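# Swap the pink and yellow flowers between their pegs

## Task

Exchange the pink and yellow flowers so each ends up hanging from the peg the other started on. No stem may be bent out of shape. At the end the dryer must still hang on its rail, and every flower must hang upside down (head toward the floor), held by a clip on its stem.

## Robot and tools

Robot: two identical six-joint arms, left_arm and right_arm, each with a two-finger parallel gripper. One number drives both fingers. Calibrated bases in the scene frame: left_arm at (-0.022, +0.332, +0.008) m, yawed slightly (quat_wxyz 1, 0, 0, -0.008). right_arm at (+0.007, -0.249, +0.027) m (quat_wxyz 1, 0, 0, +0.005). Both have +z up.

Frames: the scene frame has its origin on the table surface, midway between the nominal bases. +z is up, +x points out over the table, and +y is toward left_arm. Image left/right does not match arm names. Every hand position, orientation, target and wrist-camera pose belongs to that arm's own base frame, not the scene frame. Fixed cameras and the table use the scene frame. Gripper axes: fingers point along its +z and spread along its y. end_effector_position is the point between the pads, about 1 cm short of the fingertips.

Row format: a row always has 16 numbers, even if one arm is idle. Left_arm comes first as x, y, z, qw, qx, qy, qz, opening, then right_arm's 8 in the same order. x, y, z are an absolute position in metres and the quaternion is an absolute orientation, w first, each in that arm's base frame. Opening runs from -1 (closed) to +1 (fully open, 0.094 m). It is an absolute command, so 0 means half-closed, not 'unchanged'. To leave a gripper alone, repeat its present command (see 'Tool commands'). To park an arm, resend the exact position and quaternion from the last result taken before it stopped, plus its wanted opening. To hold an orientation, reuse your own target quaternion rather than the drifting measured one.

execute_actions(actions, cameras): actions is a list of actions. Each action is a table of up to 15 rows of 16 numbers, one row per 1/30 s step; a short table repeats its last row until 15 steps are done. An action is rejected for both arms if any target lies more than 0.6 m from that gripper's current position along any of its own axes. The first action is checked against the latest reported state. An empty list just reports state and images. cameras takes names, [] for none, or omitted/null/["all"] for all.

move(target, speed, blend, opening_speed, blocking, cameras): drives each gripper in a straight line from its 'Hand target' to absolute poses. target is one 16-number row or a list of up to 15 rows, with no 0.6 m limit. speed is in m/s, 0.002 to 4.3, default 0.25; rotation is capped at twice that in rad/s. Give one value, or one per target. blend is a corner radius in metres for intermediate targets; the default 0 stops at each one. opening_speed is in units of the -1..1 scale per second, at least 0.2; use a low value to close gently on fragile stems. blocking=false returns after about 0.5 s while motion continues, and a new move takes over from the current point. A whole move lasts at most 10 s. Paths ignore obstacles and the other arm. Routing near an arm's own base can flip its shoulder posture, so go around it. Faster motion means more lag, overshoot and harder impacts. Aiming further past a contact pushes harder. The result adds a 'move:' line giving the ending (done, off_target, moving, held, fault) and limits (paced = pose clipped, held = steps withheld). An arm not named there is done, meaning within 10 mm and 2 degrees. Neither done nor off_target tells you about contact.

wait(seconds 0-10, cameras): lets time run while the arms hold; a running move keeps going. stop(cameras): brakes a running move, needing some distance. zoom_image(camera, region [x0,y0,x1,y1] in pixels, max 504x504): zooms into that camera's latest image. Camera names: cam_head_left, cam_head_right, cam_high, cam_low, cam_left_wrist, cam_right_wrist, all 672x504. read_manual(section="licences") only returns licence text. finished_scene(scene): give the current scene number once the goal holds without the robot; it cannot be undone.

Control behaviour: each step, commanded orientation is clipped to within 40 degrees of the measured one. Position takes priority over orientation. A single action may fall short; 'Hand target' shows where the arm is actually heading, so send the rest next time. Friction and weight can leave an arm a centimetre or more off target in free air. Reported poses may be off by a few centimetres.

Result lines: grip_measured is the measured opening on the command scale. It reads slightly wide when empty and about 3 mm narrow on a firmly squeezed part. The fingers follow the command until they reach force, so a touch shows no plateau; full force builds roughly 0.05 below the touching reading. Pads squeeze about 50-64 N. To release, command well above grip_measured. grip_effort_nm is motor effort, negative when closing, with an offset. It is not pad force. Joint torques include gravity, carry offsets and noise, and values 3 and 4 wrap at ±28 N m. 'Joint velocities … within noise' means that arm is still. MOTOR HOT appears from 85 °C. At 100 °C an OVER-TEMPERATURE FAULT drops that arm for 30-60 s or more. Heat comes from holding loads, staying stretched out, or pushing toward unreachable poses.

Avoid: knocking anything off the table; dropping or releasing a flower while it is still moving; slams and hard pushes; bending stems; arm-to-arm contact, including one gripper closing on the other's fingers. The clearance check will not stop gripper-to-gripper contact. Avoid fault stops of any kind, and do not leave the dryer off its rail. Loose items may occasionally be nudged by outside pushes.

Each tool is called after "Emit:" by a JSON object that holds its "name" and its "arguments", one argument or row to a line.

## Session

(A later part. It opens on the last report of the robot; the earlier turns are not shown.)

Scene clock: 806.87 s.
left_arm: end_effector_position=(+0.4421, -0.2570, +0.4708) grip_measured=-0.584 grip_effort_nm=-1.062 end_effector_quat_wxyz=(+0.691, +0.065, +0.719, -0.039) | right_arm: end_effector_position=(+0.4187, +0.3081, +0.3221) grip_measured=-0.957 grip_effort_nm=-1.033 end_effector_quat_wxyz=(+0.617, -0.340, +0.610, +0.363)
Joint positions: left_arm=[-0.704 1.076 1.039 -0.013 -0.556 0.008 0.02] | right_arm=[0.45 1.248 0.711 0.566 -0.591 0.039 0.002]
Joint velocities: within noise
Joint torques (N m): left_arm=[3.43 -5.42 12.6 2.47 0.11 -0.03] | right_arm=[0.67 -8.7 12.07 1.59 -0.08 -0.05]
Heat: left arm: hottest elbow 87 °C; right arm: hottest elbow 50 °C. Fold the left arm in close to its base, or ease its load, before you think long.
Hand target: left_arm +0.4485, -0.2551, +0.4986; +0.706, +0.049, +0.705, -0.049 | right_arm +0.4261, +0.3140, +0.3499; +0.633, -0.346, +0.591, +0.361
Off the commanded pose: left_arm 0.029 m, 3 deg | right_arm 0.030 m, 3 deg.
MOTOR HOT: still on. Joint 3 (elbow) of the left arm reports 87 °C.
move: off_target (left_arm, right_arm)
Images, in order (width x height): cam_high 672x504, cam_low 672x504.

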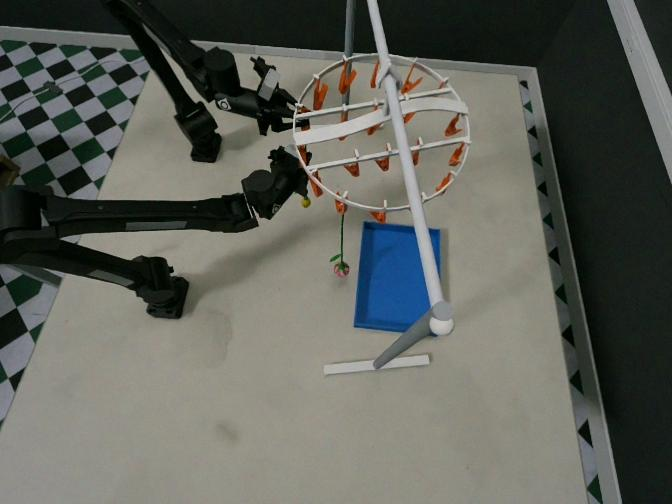

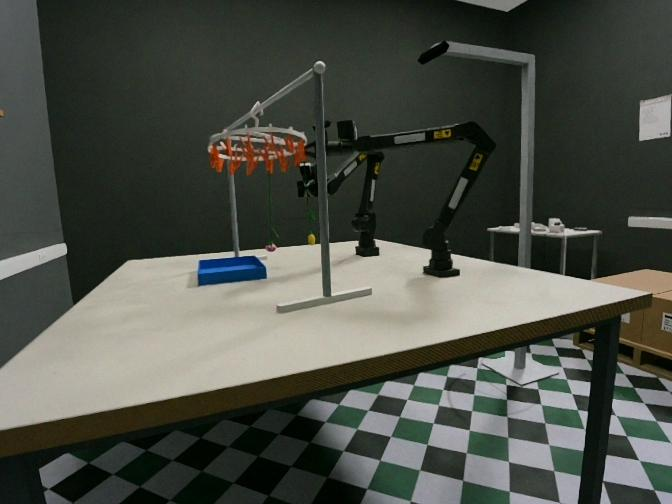

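Hidden and the L did not move up. Release.

Emit:
{"name": "move", "arguments": {
  "target": [0.45,-0.256,0.499,0.705,0.049,0.705,-0.049,0.1,0.4275,0.315,0.35,0.633,-0.346,0.591,0.361,-1],
  "opening_speed": 1,
  "cameras": []
}}

Emit:
{"name": "move", "arguments": {
  "target": [0.375,-0.25,0.499,0.705,0.049,0.705,-0.049,0.1,0.4275,0.315,0.35,0.633,-0.346,0.591,0.361,-1],
  "speed": 0.12,
  "cameras": ["cam_left_wrist","cam_low"]
}}

Emit:
{"name": "zoom_image", "arguments": {
  "camera": "cam_left_wrist",
  "region": [240, 320, 440, 500]
}}

Scene clock: 810.43 s.
left_arm: end_effector_position=(+0.4421, -0.2570, +0.4707) grip_measured=+0.097 grip_effort_nm=0.051 end_effector_quat_wxyz=(+0.691, +0.065, +0.719, -0.039) | right_arm: end_effector_position=(+0.4187, +0.3081, +0.3219) grip_measured=-0.957 grip_effort_nm=-1.033 end_effector_quat_wxyz=(+0.617, -0.340, +0.610, +0.363)
Joint positions: left_arm=[-0.704 1.076 1.039 -0.013 -0.556 0.008 0.052] | right_arm=[0.45 1.248 0.711 0.566 -0.591 0.039 0.002]
Joint velocities: within noise
Joint torques (N m): left_arm=[3.37 -5.42 12.62 2.48 0.12 -0.03] | right_arm=[0.67 -8.76 12.03 1.63 -0.09 -0.06]
Heat: left arm: hottest elbow 88 °C; right arm: hottest elbow 50 °C. Fold the left arm in close to its base, or ease its load, before you think long.
Hand target: left_arm +0.4484, -0.2552, +0.4986; +0.706, +0.049, +0.705, -0.049 | right_arm +0.4260, +0.3140, +0.3499; +0.633, -0.346, +0.591, +0.361
Off the commanded pose: left_arm 0.029 m, 3 deg | right_arm 0.030 m, 3 deg.
MOTOR HOT: still on. Joint 3 (elbow) of the left arm reports 88 °C.
move: off_target (left_arm, right_arm)
No camera images: "cameras" was empty.

Scene clock: 811.70 s.
left_arm: end_effector_position=(+0.3794, -0.2477, +0.4972) grip_measured=+0.098 grip_effort_nm=0.056 end_effector_quat_wxyz=(+0.706, +0.048, +0.705, -0.044) | right_arm: end_effector_position=(+0.4190, +0.3083, +0.3236) grip_measured=-0.957 grip_effort_nm=-1.033 end_effector_quat_wxyz=(+0.618, -0.341, +0.609, +0.363)
Joint positions: left_arm=[-0.822 0.936 0.992 -0.054 -0.692 0.008 0.052] | right_arm=[0.45 1.247 0.713 0.566 -0.591 0.039 0.002]
Joint velocities: within noise
Joint torques (N m): left_arm=[1.67 -4.78 9.13 1.59 -0.07 -0.03] | right_arm=[0.91 -8.29 11.89 1.65 -0.08 -0.05]
Heat: left arm: hottest elbow 87 °C; right arm: hottest elbow 50 °C. Fold the left arm in close to its base, or ease its load, before you think long.
Hand target: left_arm +0.3750, -0.2499, +0.4990; +0.705, +0.049, +0.705, -0.049 | right_arm +0.4261, +0.3141, +0.3499; +0.633, -0.346, +0.591, +0.361
Off the commanded pose: left_arm 0.005 m, 1 deg | right_arm 0.029 m, 3 deg.
MOTOR HOT: still on. Joint 3 (elbow) of the left arm reports 87 °C.
move: off_target (right_arm)
camera_calibration:
cam_left_wrist: T_world_to_cam=[[-0.124576, -0.992005, -0.020176, -0.188551], [-0.414171, 0.0704681, -0.907467, 0.664494], [0.901634, -0.104692, -0.419638, -0.0689198], [0, 0, 0, 1]] pos_world=[0.313866, -0.241084, 0.570281]
Images, in order (width x height): cam_low 672x504, cam_left_wrist 672x504.

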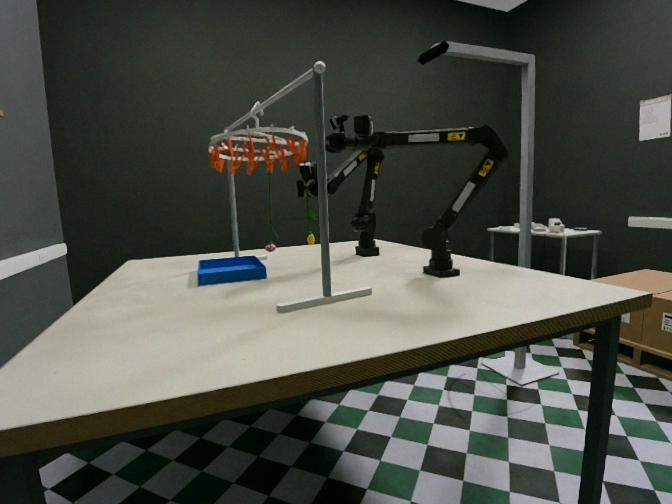

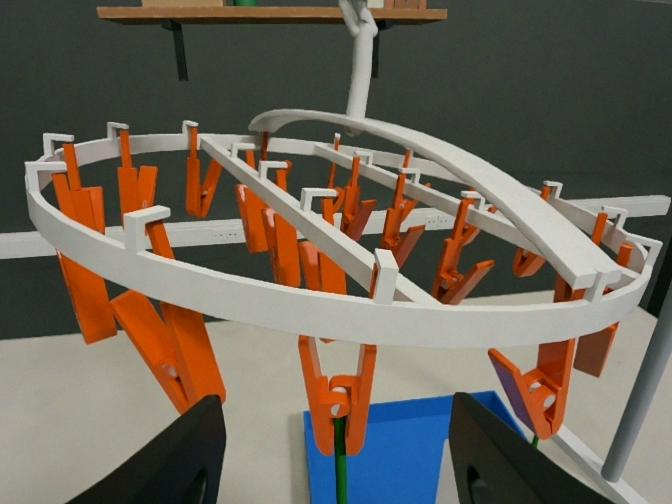

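Scaled by 2.520 from the camera's 672x504 image, which has a finer 960x720 frame.

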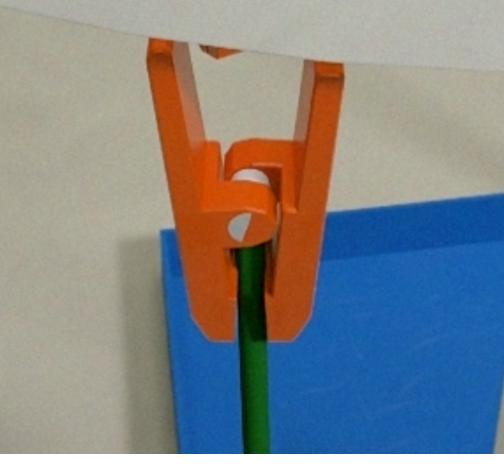

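Emit:
{"name": "move", "arguments": {
  "target": [0.33,-0.2,0.48,0.705,0.049,0.705,-0.049,0.1,0.4245,0.312,0.338,0.633,-0.346,0.591,0.361,0],
  "opening_speed": 1.5,
  "speed": 0.15,
  "cameras": []
}}

Emit:
{"name": "move", "arguments": {
  "target": [0.33,-0.2,0.48,0.705,0.049,0.705,-0.049,0.1,0.355,0.20,0.33,0.633,-0.346,0.591,0.361,0],
  "speed": 0.12,
  "cameras": ["cam_low","cam_high"]
}}

Emit:
{"name": "zoom_image", "arguments": {
  "camera": "cam_low",
  "region": [220, 120, 340, 260]
}}

Scene clock: 815.00 s.
left_arm: end_effector_position=(+0.3331, -0.1979, +0.4793) grip_measured=+0.098 grip_effort_nm=0.051 end_effector_quat_wxyz=(+0.707, +0.048, +0.705, -0.044) | right_arm: end_effector_position=(+0.4185, +0.3085, +0.3264) grip_measured=-0.002 grip_effort_nm=0.071 end_effector_quat_wxyz=(+0.622, -0.342, +0.604, +0.363)
Joint positions: left_arm=[-0.822 0.733 0.849 -0.113 -0.692 0.008 0.052] | right_arm=[0.45 1.247 0.713 0.579 -0.594 0.039 0.047]
Joint velocities: within noise
Joint torques (N m): left_arm=[1.79 -2.26 9.07 1.57 -0.02 -0.03] | right_arm=[0.79 -7.77 9.99 2.65 -0.08 -0.05]
Heat: left arm: hottest elbow 85 °C; right arm: hottest elbow 51 °C. Fold the left arm in close to its base, or ease its load, before you think long.
Hand target: left_arm +0.3300, -0.1999, +0.4799; +0.705, +0.049, +0.705, -0.049 | right_arm +0.4241, +0.3117, +0.3380; +0.633, -0.346, +0.591, +0.361
Off the commanded pose: left_arm 0.004 m, 1 deg | right_arm 0.014 m, 2 deg.
MOTOR HOT: still on. Joint 3 (elbow) of the left arm reports 85 °C.
move: off_target (right_arm)
No camera images: "cameras" was empty.

Scene clock: 816.73 s.
left_arm: end_effector_position=(+0.3331, -0.1979, +0.4793) grip_measured=+0.098 grip_effort_nm=0.051 end_effector_quat_wxyz=(+0.707, +0.048, +0.705, -0.044) | right_arm: end_effector_position=(+0.3558, +0.2041, +0.3345) grip_measured=-0.001 grip_effort_nm=0.076 end_effector_quat_wxyz=(+0.638, -0.354, +0.583, +0.357)
Joint positions: left_arm=[-0.822 0.733 0.849 -0.113 -0.692 0.008 0.052] | right_arm=[0.201 0.954 0.51 0.551 -0.853 0.044 0.047]
Joint velocities: within noise
Joint torques (N m): left_arm=[1.85 -2.2 9.06 1.59 -0.02 -0.03] | right_arm=[-0.21 -4.13 7.65 1.42 -0.05 0.19]
Heat: left arm: hottest elbow 84 °C; right arm: hottest elbow 51 °C. Fold the left arm in close to its base, or ease its load, before you think long.
Hand target: left_arm +0.3300, -0.1999, +0.4799; +0.705, +0.049, +0.705, -0.049 | right_arm +0.3550, +0.2001, +0.3300; +0.633, -0.346, +0.591, +0.361
Off the commanded pose: left_arm 0.004 m, 1 deg | right_arm 0.006 m, 2 deg.
MOTOR HOT: still on. Joint 3 (elbow) of the left arm reports 84 °C.
move: done
Images, in order (width x height): cam_high 672x504, cam_low 672x504.

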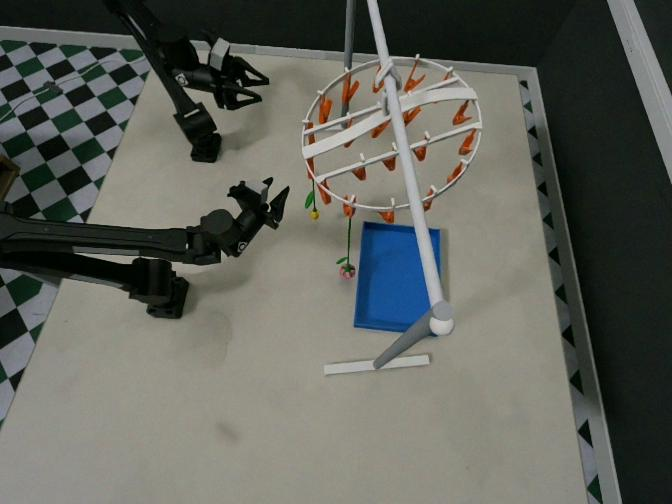

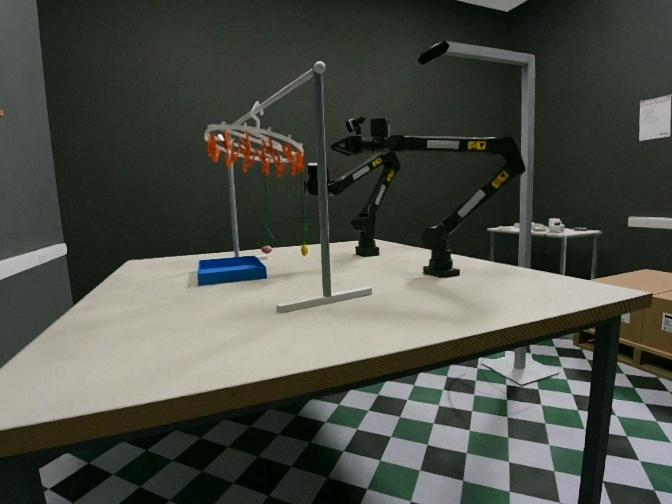

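Scaled by 3.600 from the camera's 672x504 image, which has a finer 960x720 frame.

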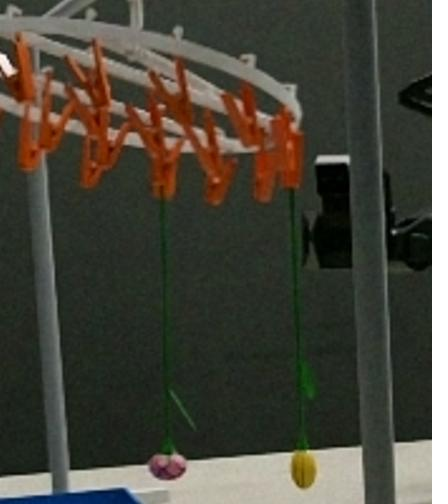

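Emit:
{"name": "finished_scene", "arguments": {
  "scene": 2
}}

The scene is finished: the task was done.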